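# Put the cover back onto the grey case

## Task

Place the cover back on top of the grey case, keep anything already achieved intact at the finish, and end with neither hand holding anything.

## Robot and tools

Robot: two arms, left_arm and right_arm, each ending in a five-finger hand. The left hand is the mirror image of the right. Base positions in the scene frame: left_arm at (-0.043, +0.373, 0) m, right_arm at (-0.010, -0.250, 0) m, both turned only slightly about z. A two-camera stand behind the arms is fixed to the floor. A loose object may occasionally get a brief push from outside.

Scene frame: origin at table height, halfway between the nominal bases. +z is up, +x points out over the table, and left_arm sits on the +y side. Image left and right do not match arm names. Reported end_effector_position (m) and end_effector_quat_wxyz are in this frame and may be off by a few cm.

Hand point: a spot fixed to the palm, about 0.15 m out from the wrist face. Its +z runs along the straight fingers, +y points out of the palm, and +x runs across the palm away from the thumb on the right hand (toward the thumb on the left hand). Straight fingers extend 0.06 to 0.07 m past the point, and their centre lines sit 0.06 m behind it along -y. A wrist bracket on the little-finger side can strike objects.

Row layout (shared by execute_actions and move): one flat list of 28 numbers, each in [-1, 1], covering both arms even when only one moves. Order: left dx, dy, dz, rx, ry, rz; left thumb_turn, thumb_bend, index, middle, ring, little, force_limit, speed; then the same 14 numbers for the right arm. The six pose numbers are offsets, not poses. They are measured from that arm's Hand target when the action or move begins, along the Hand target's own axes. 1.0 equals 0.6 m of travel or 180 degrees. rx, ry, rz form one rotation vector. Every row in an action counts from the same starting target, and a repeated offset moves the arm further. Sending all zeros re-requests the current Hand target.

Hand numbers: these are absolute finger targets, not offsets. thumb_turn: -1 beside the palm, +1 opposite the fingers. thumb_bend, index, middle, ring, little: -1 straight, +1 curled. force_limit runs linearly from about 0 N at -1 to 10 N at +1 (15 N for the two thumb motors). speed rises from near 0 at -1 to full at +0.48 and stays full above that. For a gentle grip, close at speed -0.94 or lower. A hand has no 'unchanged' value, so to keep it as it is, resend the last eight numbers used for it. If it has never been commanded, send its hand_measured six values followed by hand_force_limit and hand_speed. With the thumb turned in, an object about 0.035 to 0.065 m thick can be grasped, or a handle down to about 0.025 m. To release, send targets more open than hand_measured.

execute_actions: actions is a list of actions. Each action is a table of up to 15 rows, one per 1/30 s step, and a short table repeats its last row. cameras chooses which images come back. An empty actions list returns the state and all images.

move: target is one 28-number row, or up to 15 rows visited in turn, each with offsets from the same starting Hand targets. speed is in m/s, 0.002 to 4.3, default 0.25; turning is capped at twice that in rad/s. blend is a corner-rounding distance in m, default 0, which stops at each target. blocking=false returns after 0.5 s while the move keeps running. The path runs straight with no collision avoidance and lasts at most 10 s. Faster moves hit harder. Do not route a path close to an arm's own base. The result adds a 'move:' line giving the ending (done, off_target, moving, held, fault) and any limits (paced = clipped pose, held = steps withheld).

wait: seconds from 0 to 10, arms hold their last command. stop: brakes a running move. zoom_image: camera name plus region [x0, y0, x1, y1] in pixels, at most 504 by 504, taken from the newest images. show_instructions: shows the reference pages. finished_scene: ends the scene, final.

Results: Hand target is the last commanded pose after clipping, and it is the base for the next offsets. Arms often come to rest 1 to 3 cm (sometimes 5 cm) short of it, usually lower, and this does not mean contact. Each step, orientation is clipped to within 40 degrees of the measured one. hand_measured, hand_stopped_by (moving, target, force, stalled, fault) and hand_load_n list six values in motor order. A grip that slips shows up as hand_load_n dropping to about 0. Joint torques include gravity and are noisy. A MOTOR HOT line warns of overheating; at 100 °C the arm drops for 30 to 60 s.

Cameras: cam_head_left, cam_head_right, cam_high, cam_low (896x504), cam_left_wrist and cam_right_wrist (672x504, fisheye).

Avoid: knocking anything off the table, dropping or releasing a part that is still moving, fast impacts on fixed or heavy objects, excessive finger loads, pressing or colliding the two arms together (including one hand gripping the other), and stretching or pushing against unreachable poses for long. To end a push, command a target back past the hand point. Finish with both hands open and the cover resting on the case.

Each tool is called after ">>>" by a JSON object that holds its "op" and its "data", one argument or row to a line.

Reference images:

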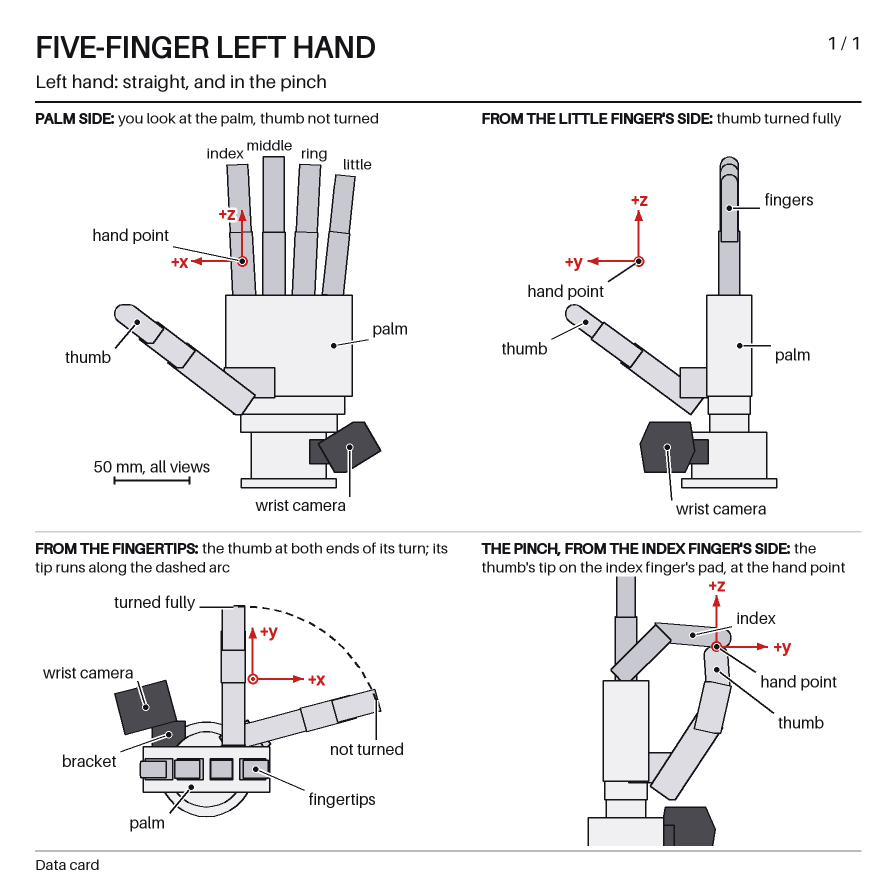

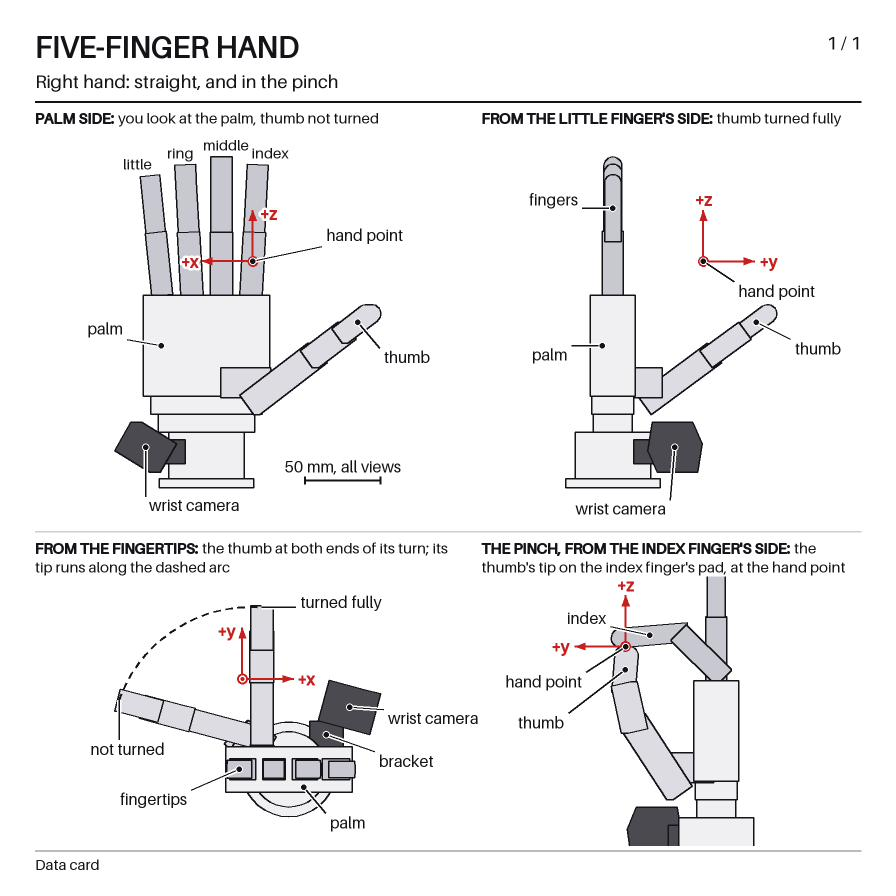

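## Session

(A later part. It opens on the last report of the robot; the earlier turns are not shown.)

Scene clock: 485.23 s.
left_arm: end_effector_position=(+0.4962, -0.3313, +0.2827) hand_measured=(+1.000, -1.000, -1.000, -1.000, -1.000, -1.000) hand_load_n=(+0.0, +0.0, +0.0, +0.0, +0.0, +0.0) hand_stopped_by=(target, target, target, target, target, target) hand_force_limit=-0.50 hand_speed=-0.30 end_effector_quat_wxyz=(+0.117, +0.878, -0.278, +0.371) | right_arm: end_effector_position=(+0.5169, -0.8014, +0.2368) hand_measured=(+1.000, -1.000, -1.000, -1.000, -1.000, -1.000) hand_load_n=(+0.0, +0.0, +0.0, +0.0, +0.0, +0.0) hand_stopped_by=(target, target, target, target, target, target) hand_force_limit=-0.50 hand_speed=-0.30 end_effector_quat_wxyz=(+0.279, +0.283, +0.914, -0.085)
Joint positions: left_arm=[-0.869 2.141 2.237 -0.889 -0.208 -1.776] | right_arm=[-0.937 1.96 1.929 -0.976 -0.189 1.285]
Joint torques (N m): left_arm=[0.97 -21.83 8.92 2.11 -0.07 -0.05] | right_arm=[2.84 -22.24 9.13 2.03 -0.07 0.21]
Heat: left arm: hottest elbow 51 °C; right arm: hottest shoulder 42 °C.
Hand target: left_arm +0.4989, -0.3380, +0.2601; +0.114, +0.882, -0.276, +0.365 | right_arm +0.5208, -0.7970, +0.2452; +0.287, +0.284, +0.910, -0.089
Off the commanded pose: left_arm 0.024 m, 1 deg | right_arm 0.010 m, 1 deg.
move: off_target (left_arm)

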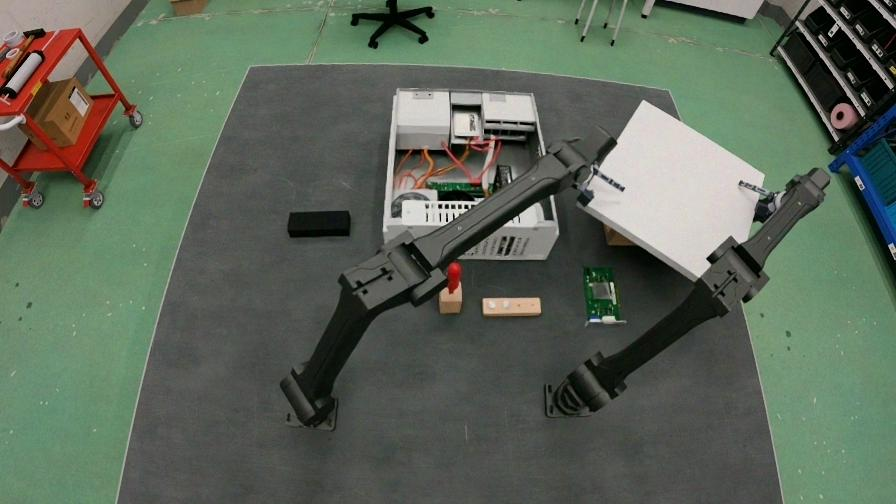

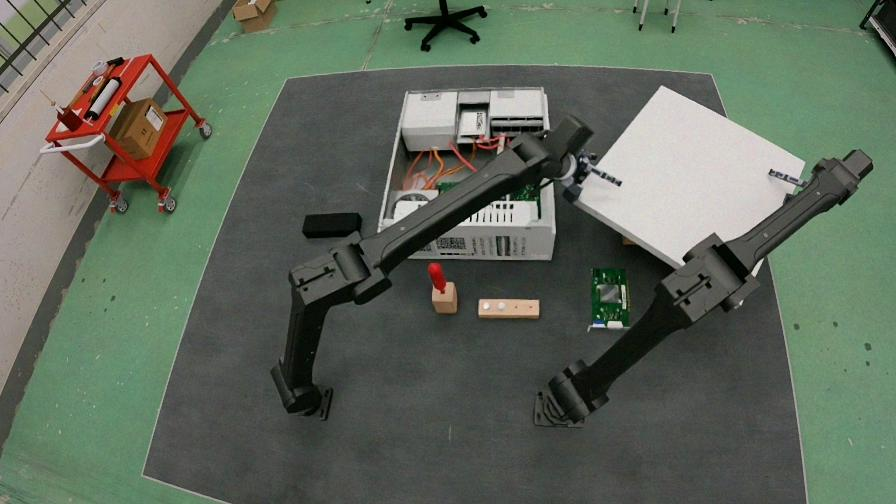

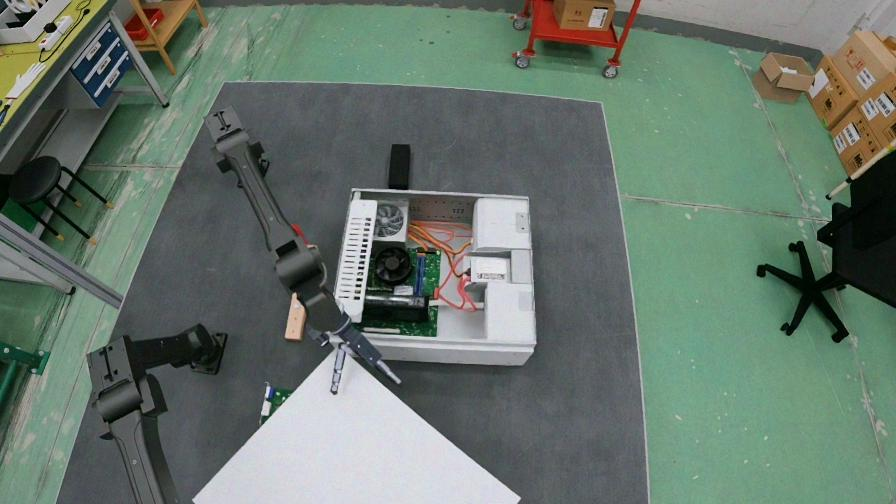

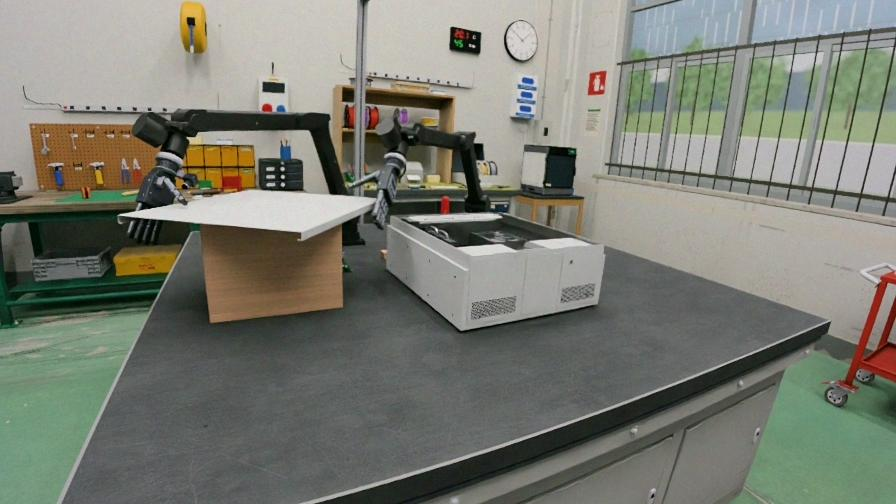

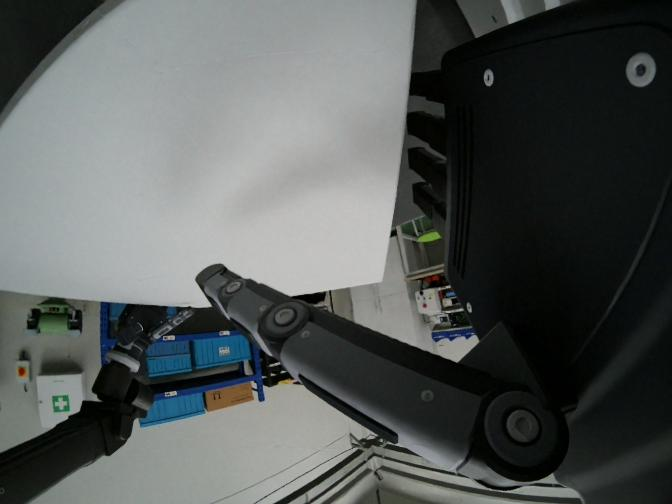

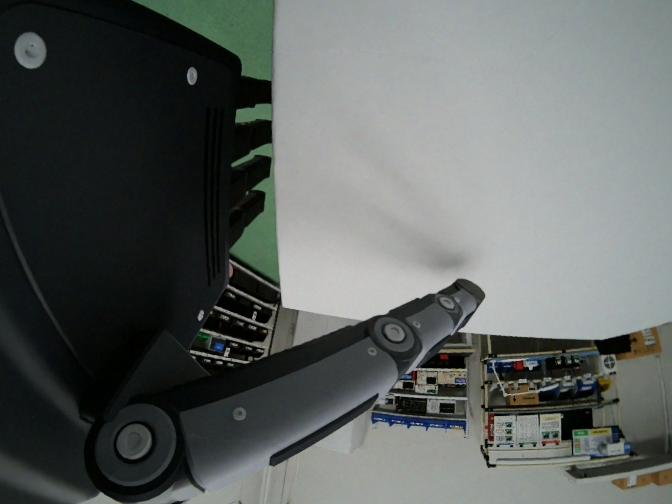

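>>> {"op": "move", "data": {
  "target": [-0.0035,0.0093,0.0012,0,0,0,1,-1,-1,-1,-1,-1,-0.5,-0.3,0.0105,0.0118,0.015,0,0,0,1,-1,-1,-1,-1,-1,-0.5,-0.3],
  "speed": 0.05,
  "cameras": ["cam_left_wrist","cam_right_wrist","cam_low","cam_high"]
}}

Scene clock: 534.97 s.
left_arm: end_effector_position=(+0.4968, -0.3316, +0.2834) hand_measured=(+1.000, -1.000, -1.000, -1.000, -1.000, -1.000) hand_load_n=(+0.0, +0.0, +0.0, +0.0, +0.0, +0.0) hand_stopped_by=(target, target, target, target, target, target) hand_force_limit=-0.50 hand_speed=-0.30 end_effector_quat_wxyz=(+0.117, +0.879, -0.275, +0.373) | right_arm: end_effector_position=(+0.5184, -0.7984, +0.2307) hand_measured=(+1.000, -1.000, -1.000, -1.000, -1.000, -1.000) hand_load_n=(+0.0, +0.0, +0.0, +0.0, +0.0, +0.0) hand_stopped_by=(target, target, target, target, target, target) hand_force_limit=-0.50 hand_speed=-0.30 end_effector_quat_wxyz=(+0.281, +0.285, +0.912, -0.088)
Joint positions: left_arm=[-0.87 2.141 2.237 -0.887 -0.213 -1.782] | right_arm=[-0.932 1.95 1.894 -0.942 -0.184 1.296]
Joint torques (N m): left_arm=[0.15 -21.42 8.83 2.17 -0.08 -0.03] | right_arm=[2.55 -20.84 9.17 1.95 -0.11 0.19]
Heat: left arm: hottest shoulder 43 °C; right arm: hottest shoulder 42 °C.
Hand target: left_arm +0.4949, -0.3421, +0.2581; +0.114, +0.882, -0.276, +0.365 | right_arm +0.5248, -0.7913, +0.2342; +0.287, +0.284, +0.910, -0.089
Off the commanded pose: left_arm 0.027 m, 1 deg | right_arm 0.010 m, 1 deg.
move: off_target (left_arm)
Images, in order (width x height): cam_high 896x504, cam_low 896x504, cam_left_wrist 672x504, cam_right_wrist 672x504.

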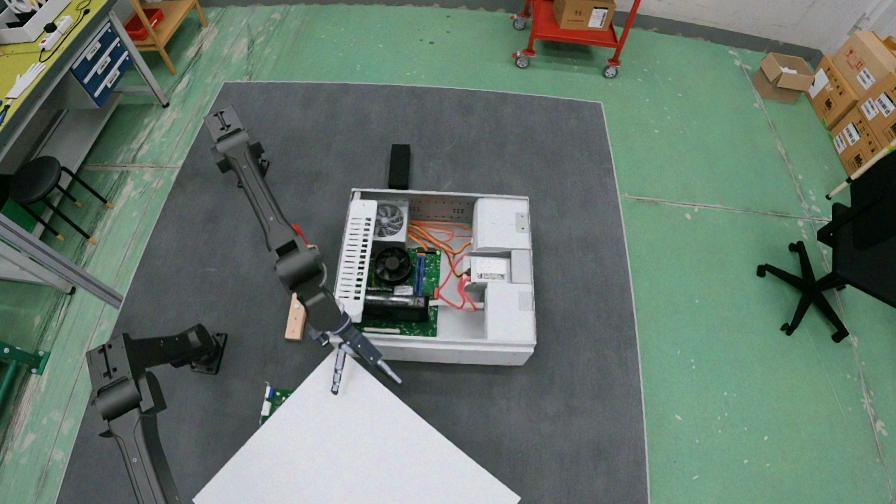

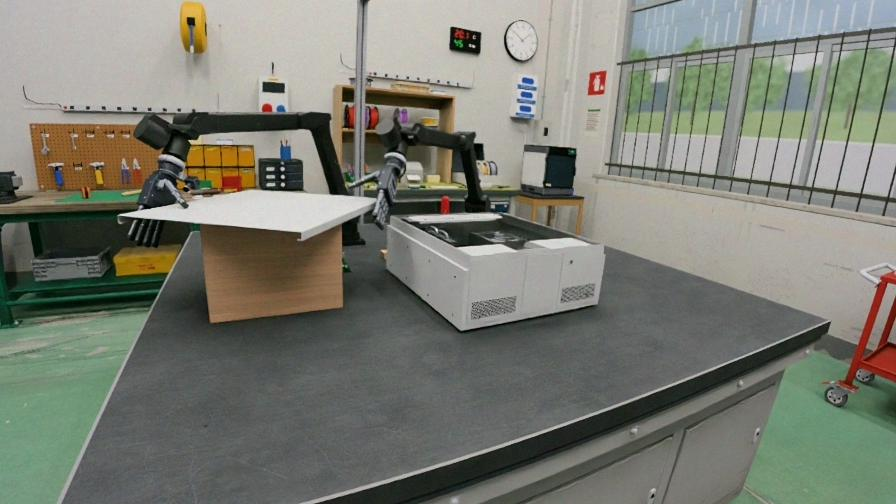

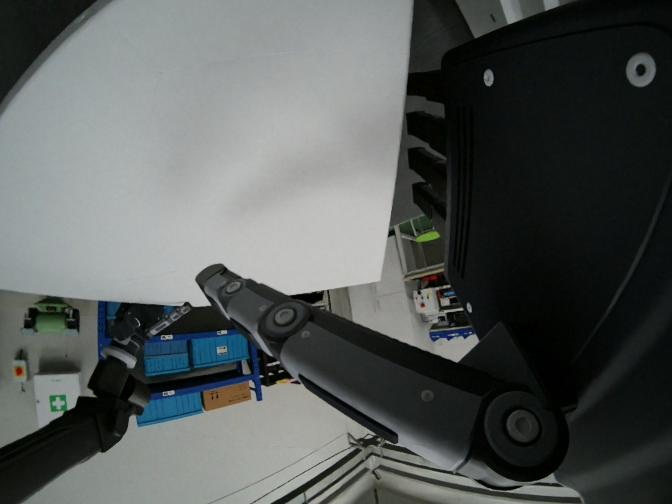

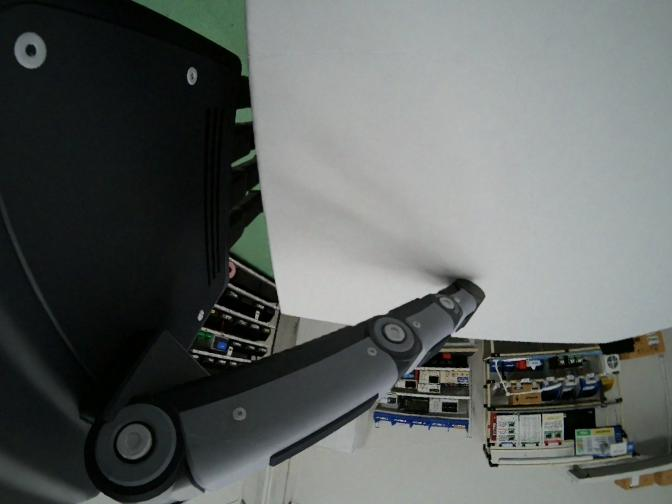

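>>> {"op": "move", "data": {
  "target": [-0.014,0.012,0.0143,0,0,0,1,-1,-1,-1,-1,-1,-0.5,-0.3,0,0.0133,0,0,0,0,1,-1,-1,-1,-1,-1,-0.5,-0.3],
  "speed": 0.05,
  "cameras": ["cam_left_wrist","cam_right_wrist"]
}}

Scene clock: 548.63 s.
left_arm: end_effector_position=(+0.4923, -0.3398, +0.2748) hand_measured=(+1.000, -1.000, -1.000, -1.000, -1.000, -1.000) hand_load_n=(+0.0, +0.0, +0.0, +0.0, +0.0, -0.5) hand_stopped_by=(target, target, target, target, target, target) hand_force_limit=-0.50 hand_speed=-0.30 end_effector_quat_wxyz=(+0.118, +0.878, -0.275, +0.375) | right_arm: end_effector_position=(+0.5235, -0.7919, +0.2305) hand_measured=(+1.000, -1.000, -1.000, -1.000, -1.000, -1.000) hand_load_n=(+0.0, +0.0, +0.0, +0.0, +0.0, +0.0) hand_stopped_by=(target, target, target, target, target, target) hand_force_limit=-0.50 hand_speed=-0.30 end_effector_quat_wxyz=(+0.282, +0.285, +0.912, -0.088)
Joint positions: left_arm=[-0.882 2.149 2.224 -0.863 -0.22 -1.789] | right_arm=[-0.92 1.943 1.883 -0.935 -0.177 1.306]
Joint torques (N m): left_arm=[0.67 -21.36 8.32 2.18 -0.05 -0.05] | right_arm=[2.2 -20.89 9.03 1.61 -0.08 0.21]
Heat: left arm: hottest shoulder 43 °C; right arm: hottest shoulder 43 °C.
Hand target: left_arm +0.4908, -0.3482, +0.2459; +0.114, +0.882, -0.276, +0.365 | right_arm +0.5294, -0.7846, +0.2341; +0.287, +0.284, +0.911, -0.089
Off the commanded pose: left_arm 0.030 m, 1 deg | right_arm 0.010 m, 1 deg.
move: off_target (left_arm)
Images, in order (width x height): cam_left_wrist 672x504, cam_right_wrist 672x504.

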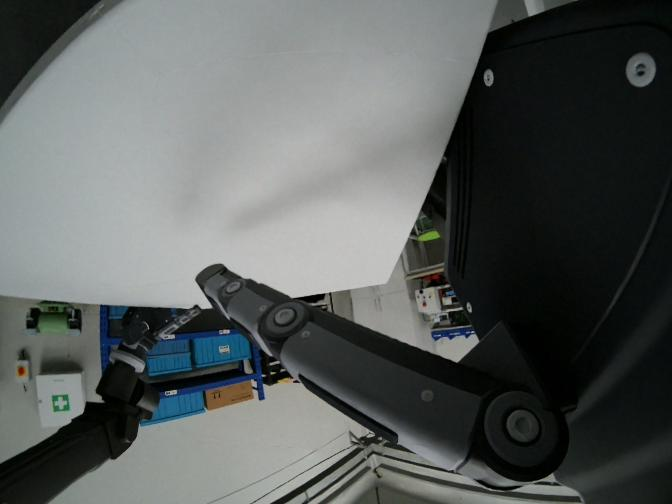

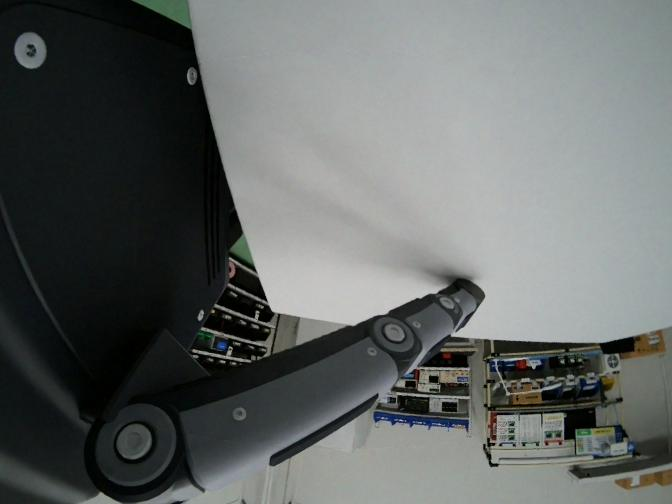

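>>> {"op": "move", "data": {
  "target": [-0.0235,-0.0317,0.0235,0,0,0,1,-1,-1,-1,-1,-1,-0.5,-0.3,0,-0.0233,0,0,0,0,1,-1,-1,-1,-1,-1,-0.5,-0.3],
  "speed": 0.05,
  "cameras": ["cam_left_wrist","cam_right_wrist","cam_low"]
}}

Scene clock: 563.20 s.
left_arm: end_effector_position=(+0.4935, -0.3409, +0.2553) hand_measured=(+1.000, -1.000, -1.000, -1.000, -1.000, -1.000) hand_load_n=(+2.5, +0.5, +0.0, +0.0, +0.0, +0.0) hand_stopped_by=(target, target, target, target, target, target) hand_force_limit=-0.50 hand_speed=-0.30 end_effector_quat_wxyz=(+0.128, +0.876, -0.274, +0.377) | right_arm: end_effector_position=(+0.5240, -0.7913, +0.2309) hand_measured=(+1.000, -1.000, -1.000, -1.000, -1.000, -1.000) hand_load_n=(+0.0, +0.0, +0.0, +0.0, +0.0, +0.0) hand_stopped_by=(target, target, target, target, target, target) hand_force_limit=-0.50 hand_speed=-0.30 end_effector_quat_wxyz=(+0.283, +0.285, +0.912, -0.086)
Joint positions: left_arm=[-0.878 2.143 2.153 -0.784 -0.206 -1.791] | right_arm=[-0.92 1.943 1.883 -0.935 -0.182 1.307]
Joint torques (N m): left_arm=[2.02 -22.53 7.39 1.88 0.06 0.16] | right_arm=[0.97 -19.84 10.44 1.4 -0.3 -0.01]
Heat: left arm: hottest shoulder 43 °C; right arm: hottest shoulder 41 °C.
Hand target: left_arm +0.5017, -0.3325, +0.2262; +0.114, +0.882, -0.276, +0.365 | right_arm +0.5215, -0.7961, +0.2341; +0.287, +0.284, +0.910, -0.089
Off the commanded pose: left_arm 0.032 m, 2 deg | right_arm 0.006 m, 1 deg.
move: off_target (left_arm)
Images, in order (width x height): cam_low 896x504, cam_left_wrist 672x504, cam_right_wrist 672x504.

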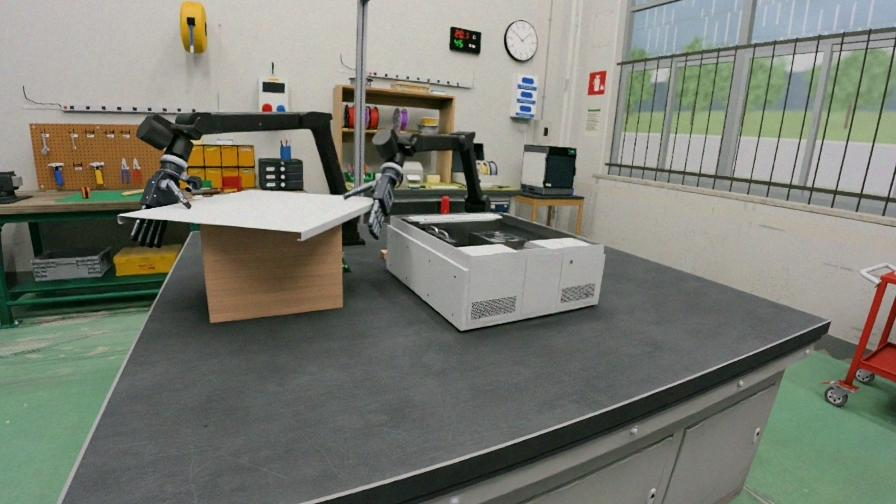

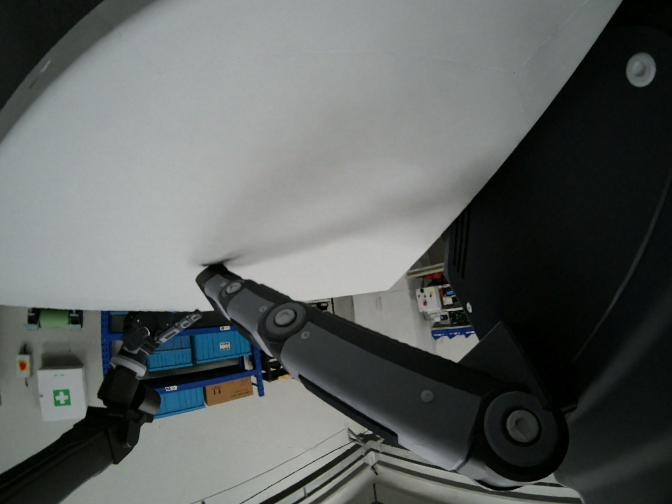

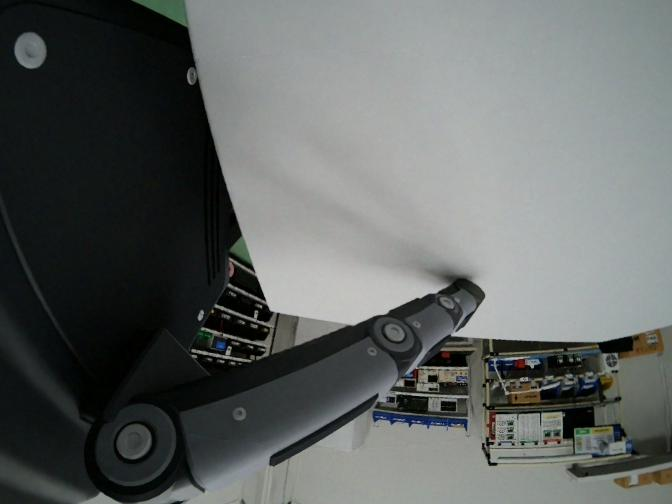

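>>> {"op": "move", "data": {
  "target": [0.0142,-0.0417,-0.0142,0,0,0,1,-1,-1,-1,-1,-1,-0.5,-0.3,0,-0.02,0,0,0,0,1,-1,-1,-1,-1,-1,-0.5,-0.3],
  "speed": 0.05,
  "cameras": ["cam_left_wrist","cam_right_wrist","cam_high"]
}}

Scene clock: 572.53 s.
left_arm: end_effector_position=(+0.5134, -0.3196, +0.2558) hand_measured=(+1.000, -1.000, -1.000, -1.000, -1.000, -1.000) hand_load_n=(+1.5, +0.0, +0.0, +0.0, +0.0, +0.0) hand_stopped_by=(target, target, target, target, target, target) hand_force_limit=-0.50 hand_speed=-0.30 end_effector_quat_wxyz=(+0.125, +0.879, -0.269, +0.374) | right_arm: end_effector_position=(+0.5174, -0.7968, +0.2315) hand_measured=(+1.000, -1.000, -1.000, -1.000, -1.000, -1.000) hand_load_n=(+0.0, +0.0, +0.0, +0.0, +0.0, +0.0) hand_stopped_by=(target, target, target, target, target, target) hand_force_limit=-0.50 hand_speed=-0.30 end_effector_quat_wxyz=(+0.285, +0.287, +0.911, -0.085)
Joint positions: left_arm=[-0.84 2.131 2.138 -0.784 -0.184 -1.774] | right_arm=[-0.933 1.943 1.883 -0.935 -0.191 1.301]
Joint torques (N m): left_arm=[1.67 -23.47 7.77 1.48 0.15 0.25] | right_arm=[-0.38 -18.08 12.33 0.99 -0.36 -0.13]
Heat: left arm: hottest shoulder 42 °C; right arm: hottest shoulder 40 °C.
Hand target: left_arm +0.5159, -0.3121, +0.2380; +0.114, +0.882, -0.276, +0.365 | right_arm +0.5146, -0.8061, +0.2341; +0.287, +0.284, +0.911, -0.089
Off the commanded pose: left_arm 0.019 m, 2 deg | right_arm 0.010 m, 1 deg.
move: off_target (left_arm)
Images, in order (width x height): cam_high 896x504, cam_left_wrist 672x504, cam_right_wrist 672x504.

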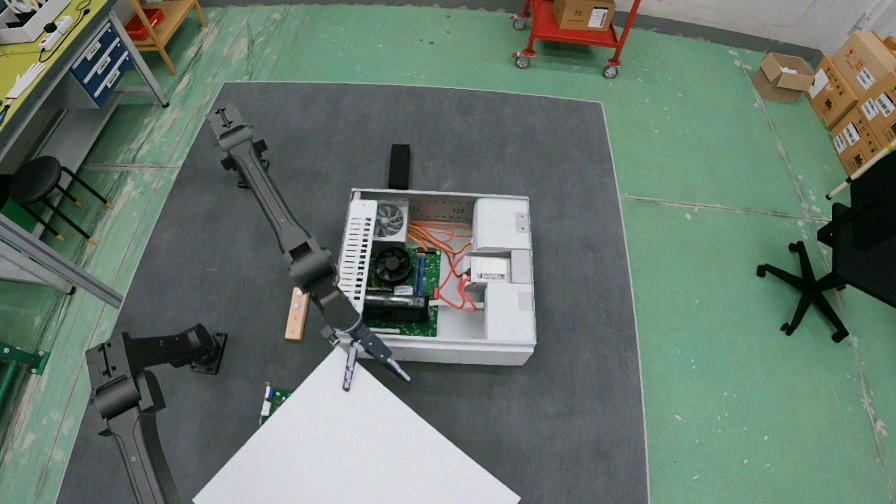

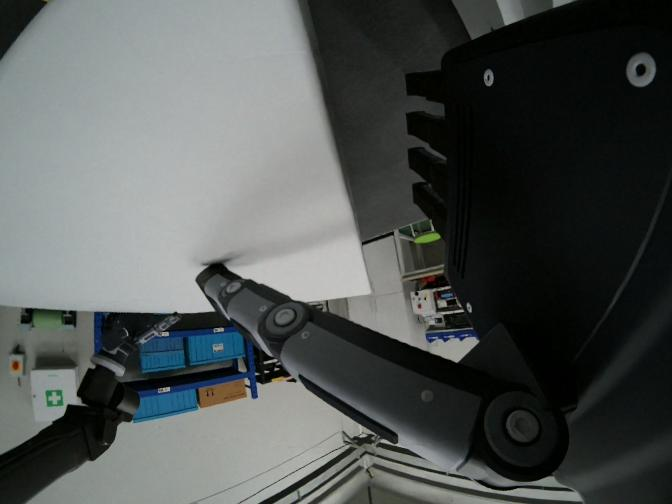

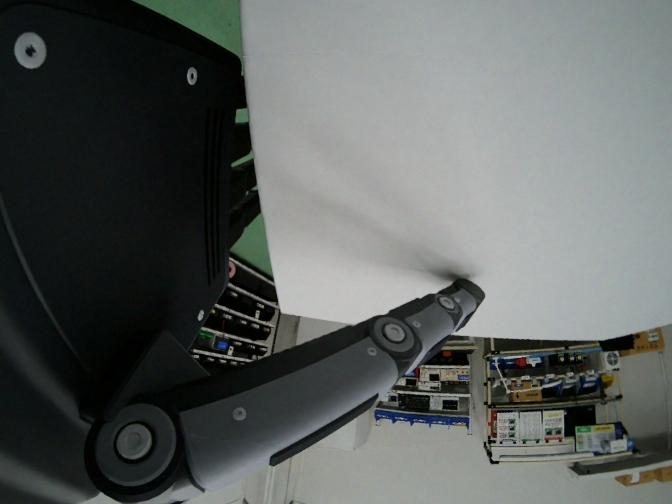

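>>> {"op": "move", "data": {
  "target": [0,0.0333,0,0,0,0,1,-1,-1,-1,-1,-1,-0.5,-0.3,0,-0.0133,0,0,0,0,1,-1,-1,-1,-1,-1,-0.5,-0.3],
  "speed": 0.05,
  "cameras": ["cam_left_wrist","cam_right_wrist"]
}}

Scene clock: 585.97 s.
left_arm: end_effector_position=(+0.5132, -0.3199, +0.2557) hand_measured=(+1.000, -1.000, -1.000, -1.000, -1.000, -1.000) hand_load_n=(+1.5, +0.0, +0.0, +0.0, +0.0, +0.0) hand_stopped_by=(target, target, target, target, target, target) hand_force_limit=-0.50 hand_speed=-0.30 end_effector_quat_wxyz=(+0.120, +0.879, -0.268, +0.377) | right_arm: end_effector_position=(+0.5125, -0.8008, +0.2304) hand_measured=(+1.000, -1.000, -1.000, -1.000, -1.000, -1.000) hand_load_n=(+0.5, +0.0, +0.0, +0.0, +0.0, +0.0) hand_stopped_by=(target, target, target, target, target, target) hand_force_limit=-0.50 hand_speed=-0.30 end_effector_quat_wxyz=(+0.285, +0.286, +0.911, -0.084)
Joint positions: left_arm=[-0.843 2.131 2.138 -0.784 -0.197 -1.775] | right_arm=[-0.944 1.945 1.883 -0.935 -0.199 1.292]
Joint torques (N m): left_arm=[-0.03 -21.89 9.92 0.96 -0.07 0.07] | right_arm=[0.67 -18.2 13.46 0.79 -0.32 -0.12]
Heat: left arm: hottest shoulder 44 °C; right arm: hottest shoulder 40 °C.
Hand target: left_arm +0.5045, -0.3284, +0.2380; +0.114, +0.882, -0.276, +0.365 | right_arm +0.5101, -0.8125, +0.2341; +0.287, +0.284, +0.911, -0.089
Off the commanded pose: left_arm 0.022 m, 2 deg | right_arm 0.013 m, 1 deg.
move: off_target (left_arm, right_arm)
Images, in order (width x height): cam_left_wrist 672x504, cam_right_wrist 672x504.

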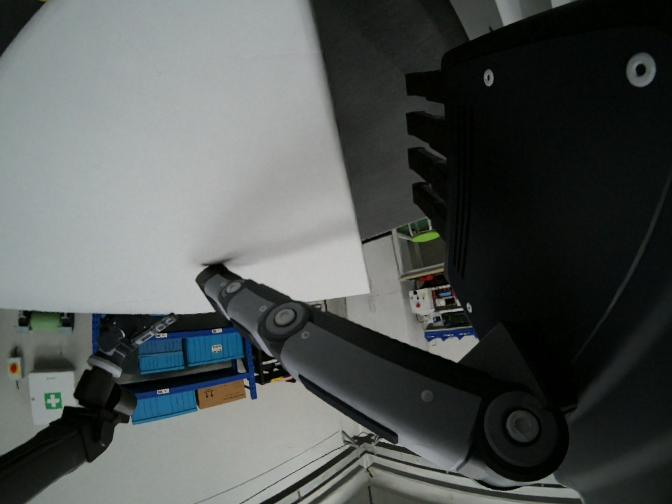

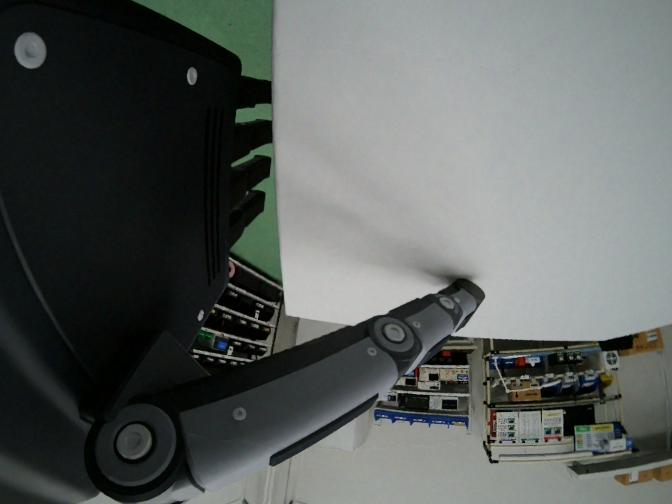

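>>> {"op": "move", "data": {
  "target": [0,0.0167,0,0,0,0,1,-1,-1,-1,-1,-1,-0.5,-0.3,0,0,0,0,0,0,1,-1,-1,-1,-1,-1,-0.5,-0.3],
  "speed": 0.05,
  "cameras": ["cam_left_wrist"]
}}

Scene clock: 595.30 s.
left_arm: end_effector_position=(+0.5054, -0.3261, +0.2555) hand_measured=(+1.000, -1.000, -1.000, -1.000, -1.000, -1.000) hand_load_n=(+2.5, +0.5, +0.0, +0.0, +0.0, +0.0) hand_stopped_by=(target, target, target, target, target, target) hand_force_limit=-0.50 hand_speed=-0.30 end_effector_quat_wxyz=(+0.121, +0.879, -0.267, +0.376) | right_arm: end_effector_position=(+0.5125, -0.8008, +0.2304) hand_measured=(+1.000, -1.000, -1.000, -1.000, -1.000, -1.000) hand_load_n=(+0.0, +0.0, +0.0, +0.0, +0.0, +0.0) hand_stopped_by=(target, target, target, target, target, target) hand_force_limit=-0.50 hand_speed=-0.30 end_effector_quat_wxyz=(+0.285, +0.286, +0.911, -0.084)
Joint positions: left_arm=[-0.857 2.131 2.138 -0.786 -0.208 -1.787] | right_arm=[-0.944 1.945 1.883 -0.935 -0.199 1.292]
Joint torques (N m): left_arm=[-0.15 -21.13 11.04 0.64 -0.06 0.08] | right_arm=[0.56 -18.9 13.26 0.94 -0.26 -0.09]
Heat: left arm: hottest shoulder 45 °C; right arm: hottest shoulder 41 °C.
Hand target: left_arm +0.4989, -0.3366, +0.2380; +0.114, +0.882, -0.276, +0.365 | right_arm +0.5102, -0.8125, +0.2341; +0.287, +0.284, +0.911, -0.089
Off the commanded pose: left_arm 0.022 m, 2 deg | right_arm 0.012 m, 1 deg.
move: off_target (left_arm, right_arm)
Images, in order (width x height): cam_left_wrist 672x504.

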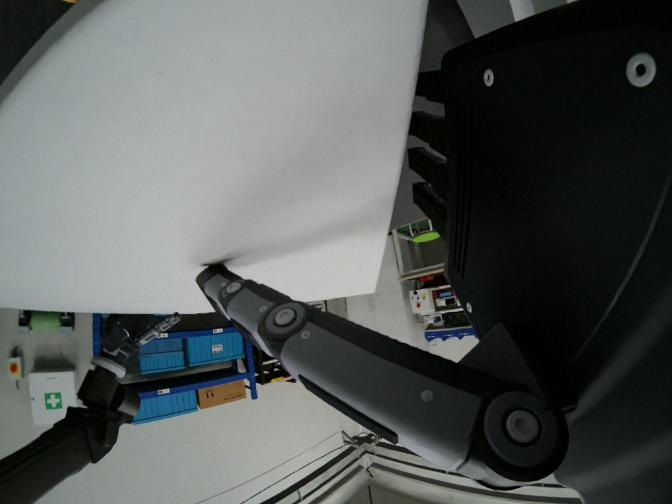

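>>> {"op": "move", "data": {
  "target": [0,0,0,0,0,0,1,-1,0.4,0.5,0.65,0.8,-0.7,-0.8,0,0,0,0,0,0,1,-1,0.4,0.5,0.65,0.8,-0.7,-0.8],
  "speed": 0.05,
  "cameras": ["all"]
}}

Scene clock: 603.30 s.
left_arm: end_effector_position=(+0.5055, -0.3257, +0.2552) hand_measured=(+1.000, -1.000, -0.206, +0.292, +0.650, +0.800) hand_load_n=(+4.5, +0.5, +0.5, +2.0, +0.0, +0.0) hand_stopped_by=(target, target, force, force, target, target) hand_force_limit=-0.70 hand_speed=-0.80 end_effector_quat_wxyz=(+0.121, +0.880, -0.264, +0.375) | right_arm: end_effector_position=(+0.5129, -0.8001, +0.2292) hand_measured=(+1.000, -1.000, +0.088, +0.478, +0.650, +0.800) hand_load_n=(+2.5, +1.0, +0.0, +2.5, +0.0, +0.0) hand_stopped_by=(target, target, force, force, target, target) hand_force_limit=-0.70 hand_speed=-0.80 end_effector_quat_wxyz=(+0.285, +0.286, +0.911, -0.081)
Joint positions: left_arm=[-0.857 2.131 2.138 -0.789 -0.208 -1.792] | right_arm=[-0.944 1.947 1.883 -0.937 -0.203 1.292]
Joint torques (N m): left_arm=[-0.15 -20.95 10.99 0.84 -0.01 0.13] | right_arm=[0.73 -18.14 13.31 0.87 -0.17 -0.15]
Heat: left arm: hottest shoulder 45 °C; right arm: hottest shoulder 41 °C.
Hand target: left_arm +0.4990, -0.3366, +0.2380; +0.114, +0.882, -0.276, +0.365 | right_arm +0.5102, -0.8125, +0.2342; +0.287, +0.284, +0.910, -0.089
Off the commanded pose: left_arm 0.021 m, 2 deg | right_arm 0.014 m, 1 deg.
move: off_target (left_arm, right_arm)

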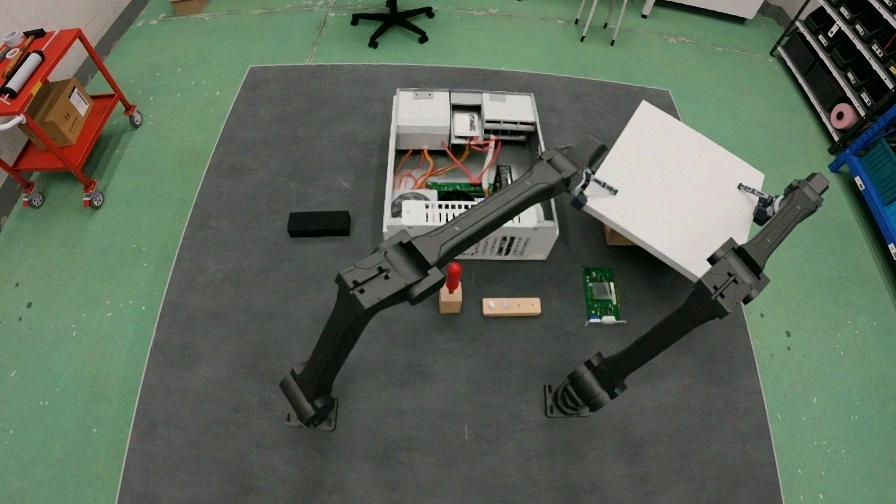

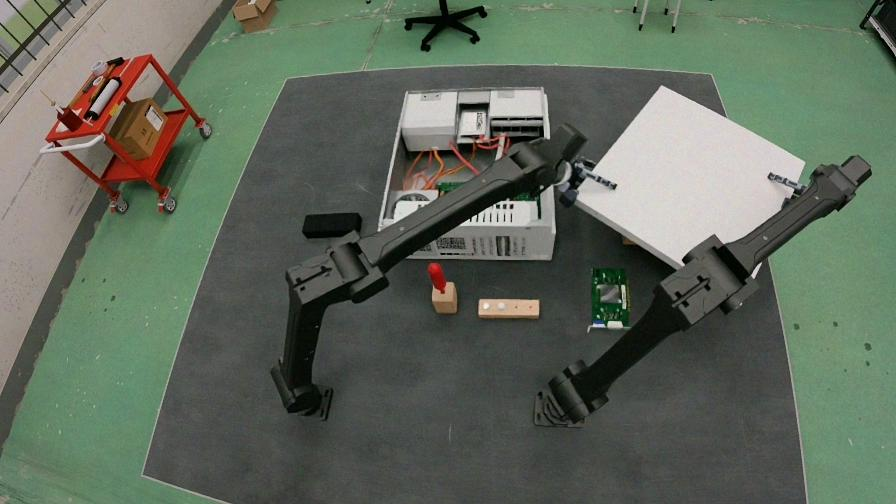

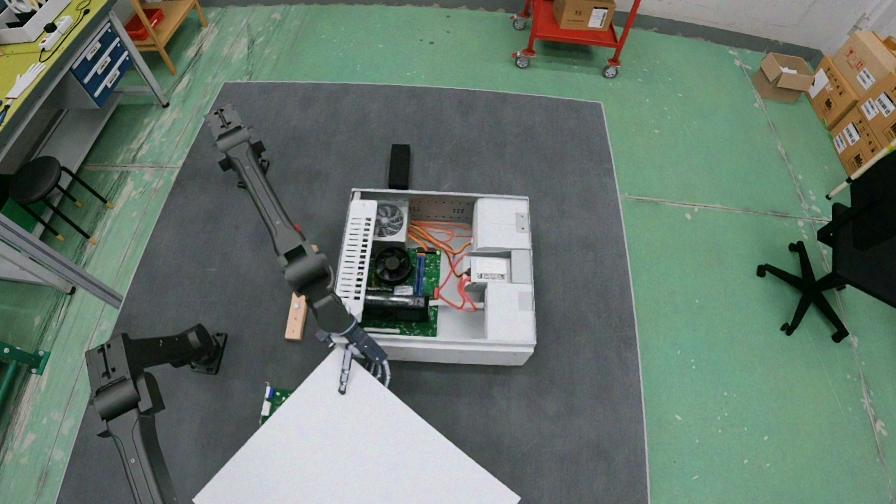

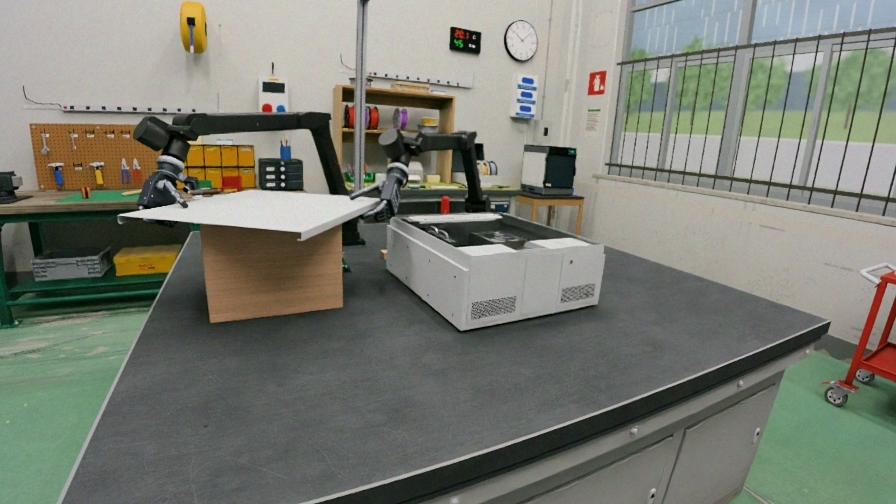

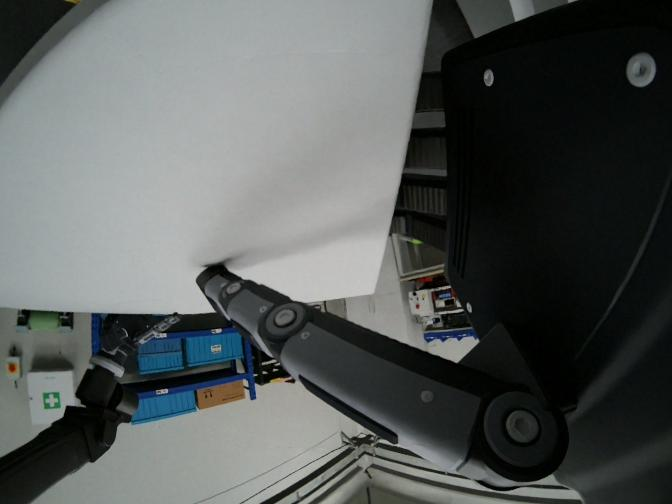

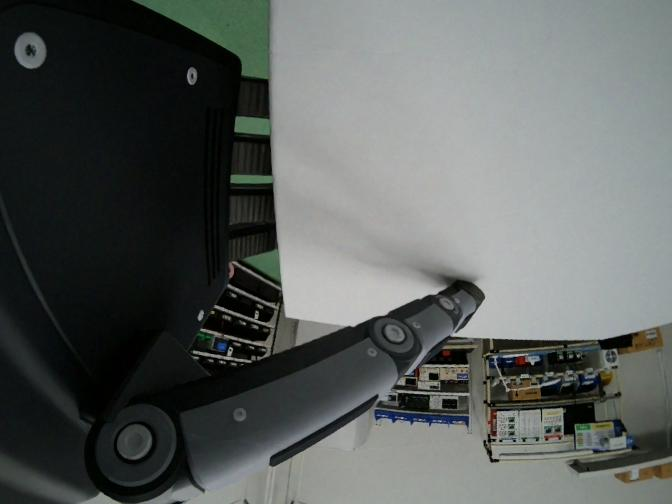

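>>> {"op": "move", "data": {
  "target": [0,0,0,0,0,0,1,-1,0.4,0.5,0.95,1,-0.7,-0.8,0,0,0,0,0,0,1,-1,0.4,0.5,0.95,1,-0.7,-0.8],
  "speed": 0.05,
  "cameras": ["cam_low"]
}}

>>> {"op": "zoom_image", "data": {
  "camera": "cam_low",
  "region": [110, 100, 250, 260]
}}

>>> {"op": "zoom_image", "data": {
  "camera": "cam_low",
  "region": [330, 110, 450, 260]
}}

Scene clock: 609.83 s.
left_arm: end_effector_position=(+0.5054, -0.3259, +0.2553) hand_measured=(+1.000, -1.000, -0.206, +0.292, +0.704, +0.982) hand_load_n=(+5.5, +0.5, +0.0, +0.5, +1.0, +1.5) hand_stopped_by=(target, target, force, force, force, force) hand_force_limit=-0.70 hand_speed=-0.80 end_effector_quat_wxyz=(+0.121, +0.880, -0.264, +0.375) | right_arm: end_effector_position=(+0.5131, -0.7996, +0.2291) hand_measured=(+1.000, -1.000, +0.088, +0.478, +0.778, +0.982) hand_load_n=(+1.5, +0.5, +0.5, +0.0, +0.0, +0.5) hand_stopped_by=(target, target, force, force, force, force) hand_force_limit=-0.70 hand_speed=-0.80 end_effector_quat_wxyz=(+0.285, +0.286, +0.911, -0.080)
Joint positions: left_arm=[-0.858 2.131 2.138 -0.789 -0.208 -1.794] | right_arm=[-0.944 1.947 1.883 -0.937 -0.206 1.292]
Joint torques (N m): left_arm=[-0.03 -20.95 11.03 0.79 -0.02 0.15] | right_arm=[0.21 -18.96 13.49 0.9 -0.11 -0.12]
Heat: left arm: hottest shoulder 45 °C; right arm: hottest elbow 41 °C.
Hand target: left_arm +0.4990, -0.3366, +0.2380; +0.114, +0.882, -0.276, +0.365 | right_arm +0.5102, -0.8125, +0.2341; +0.287, +0.284, +0.911, -0.089
Off the commanded pose: left_arm 0.021 m, 2 deg | right_arm 0.014 m, 1 deg.
move: off_target (left_arm, right_arm)
Images, in order (width x height): cam_low 896x504.

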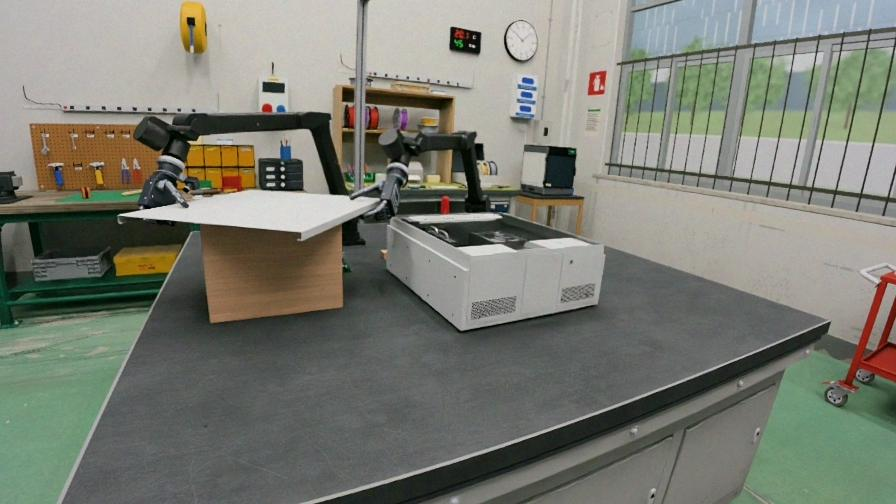

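Scaled by 3.150.

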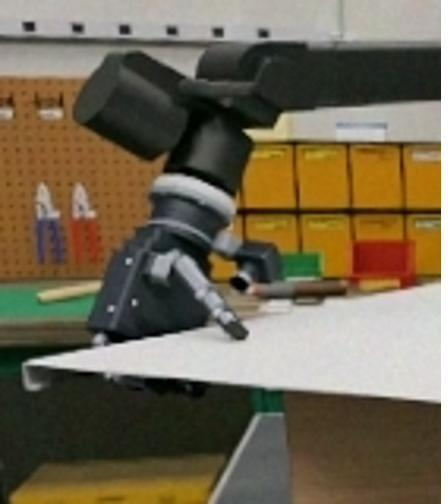

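Scaled by 3.360.

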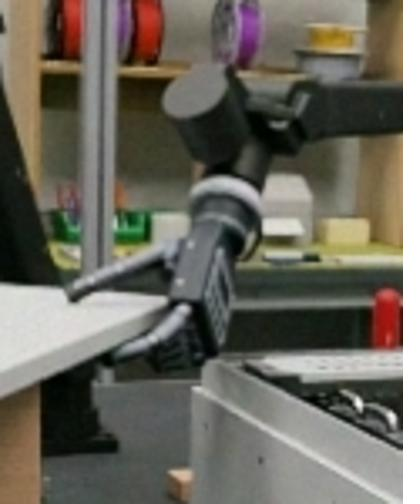

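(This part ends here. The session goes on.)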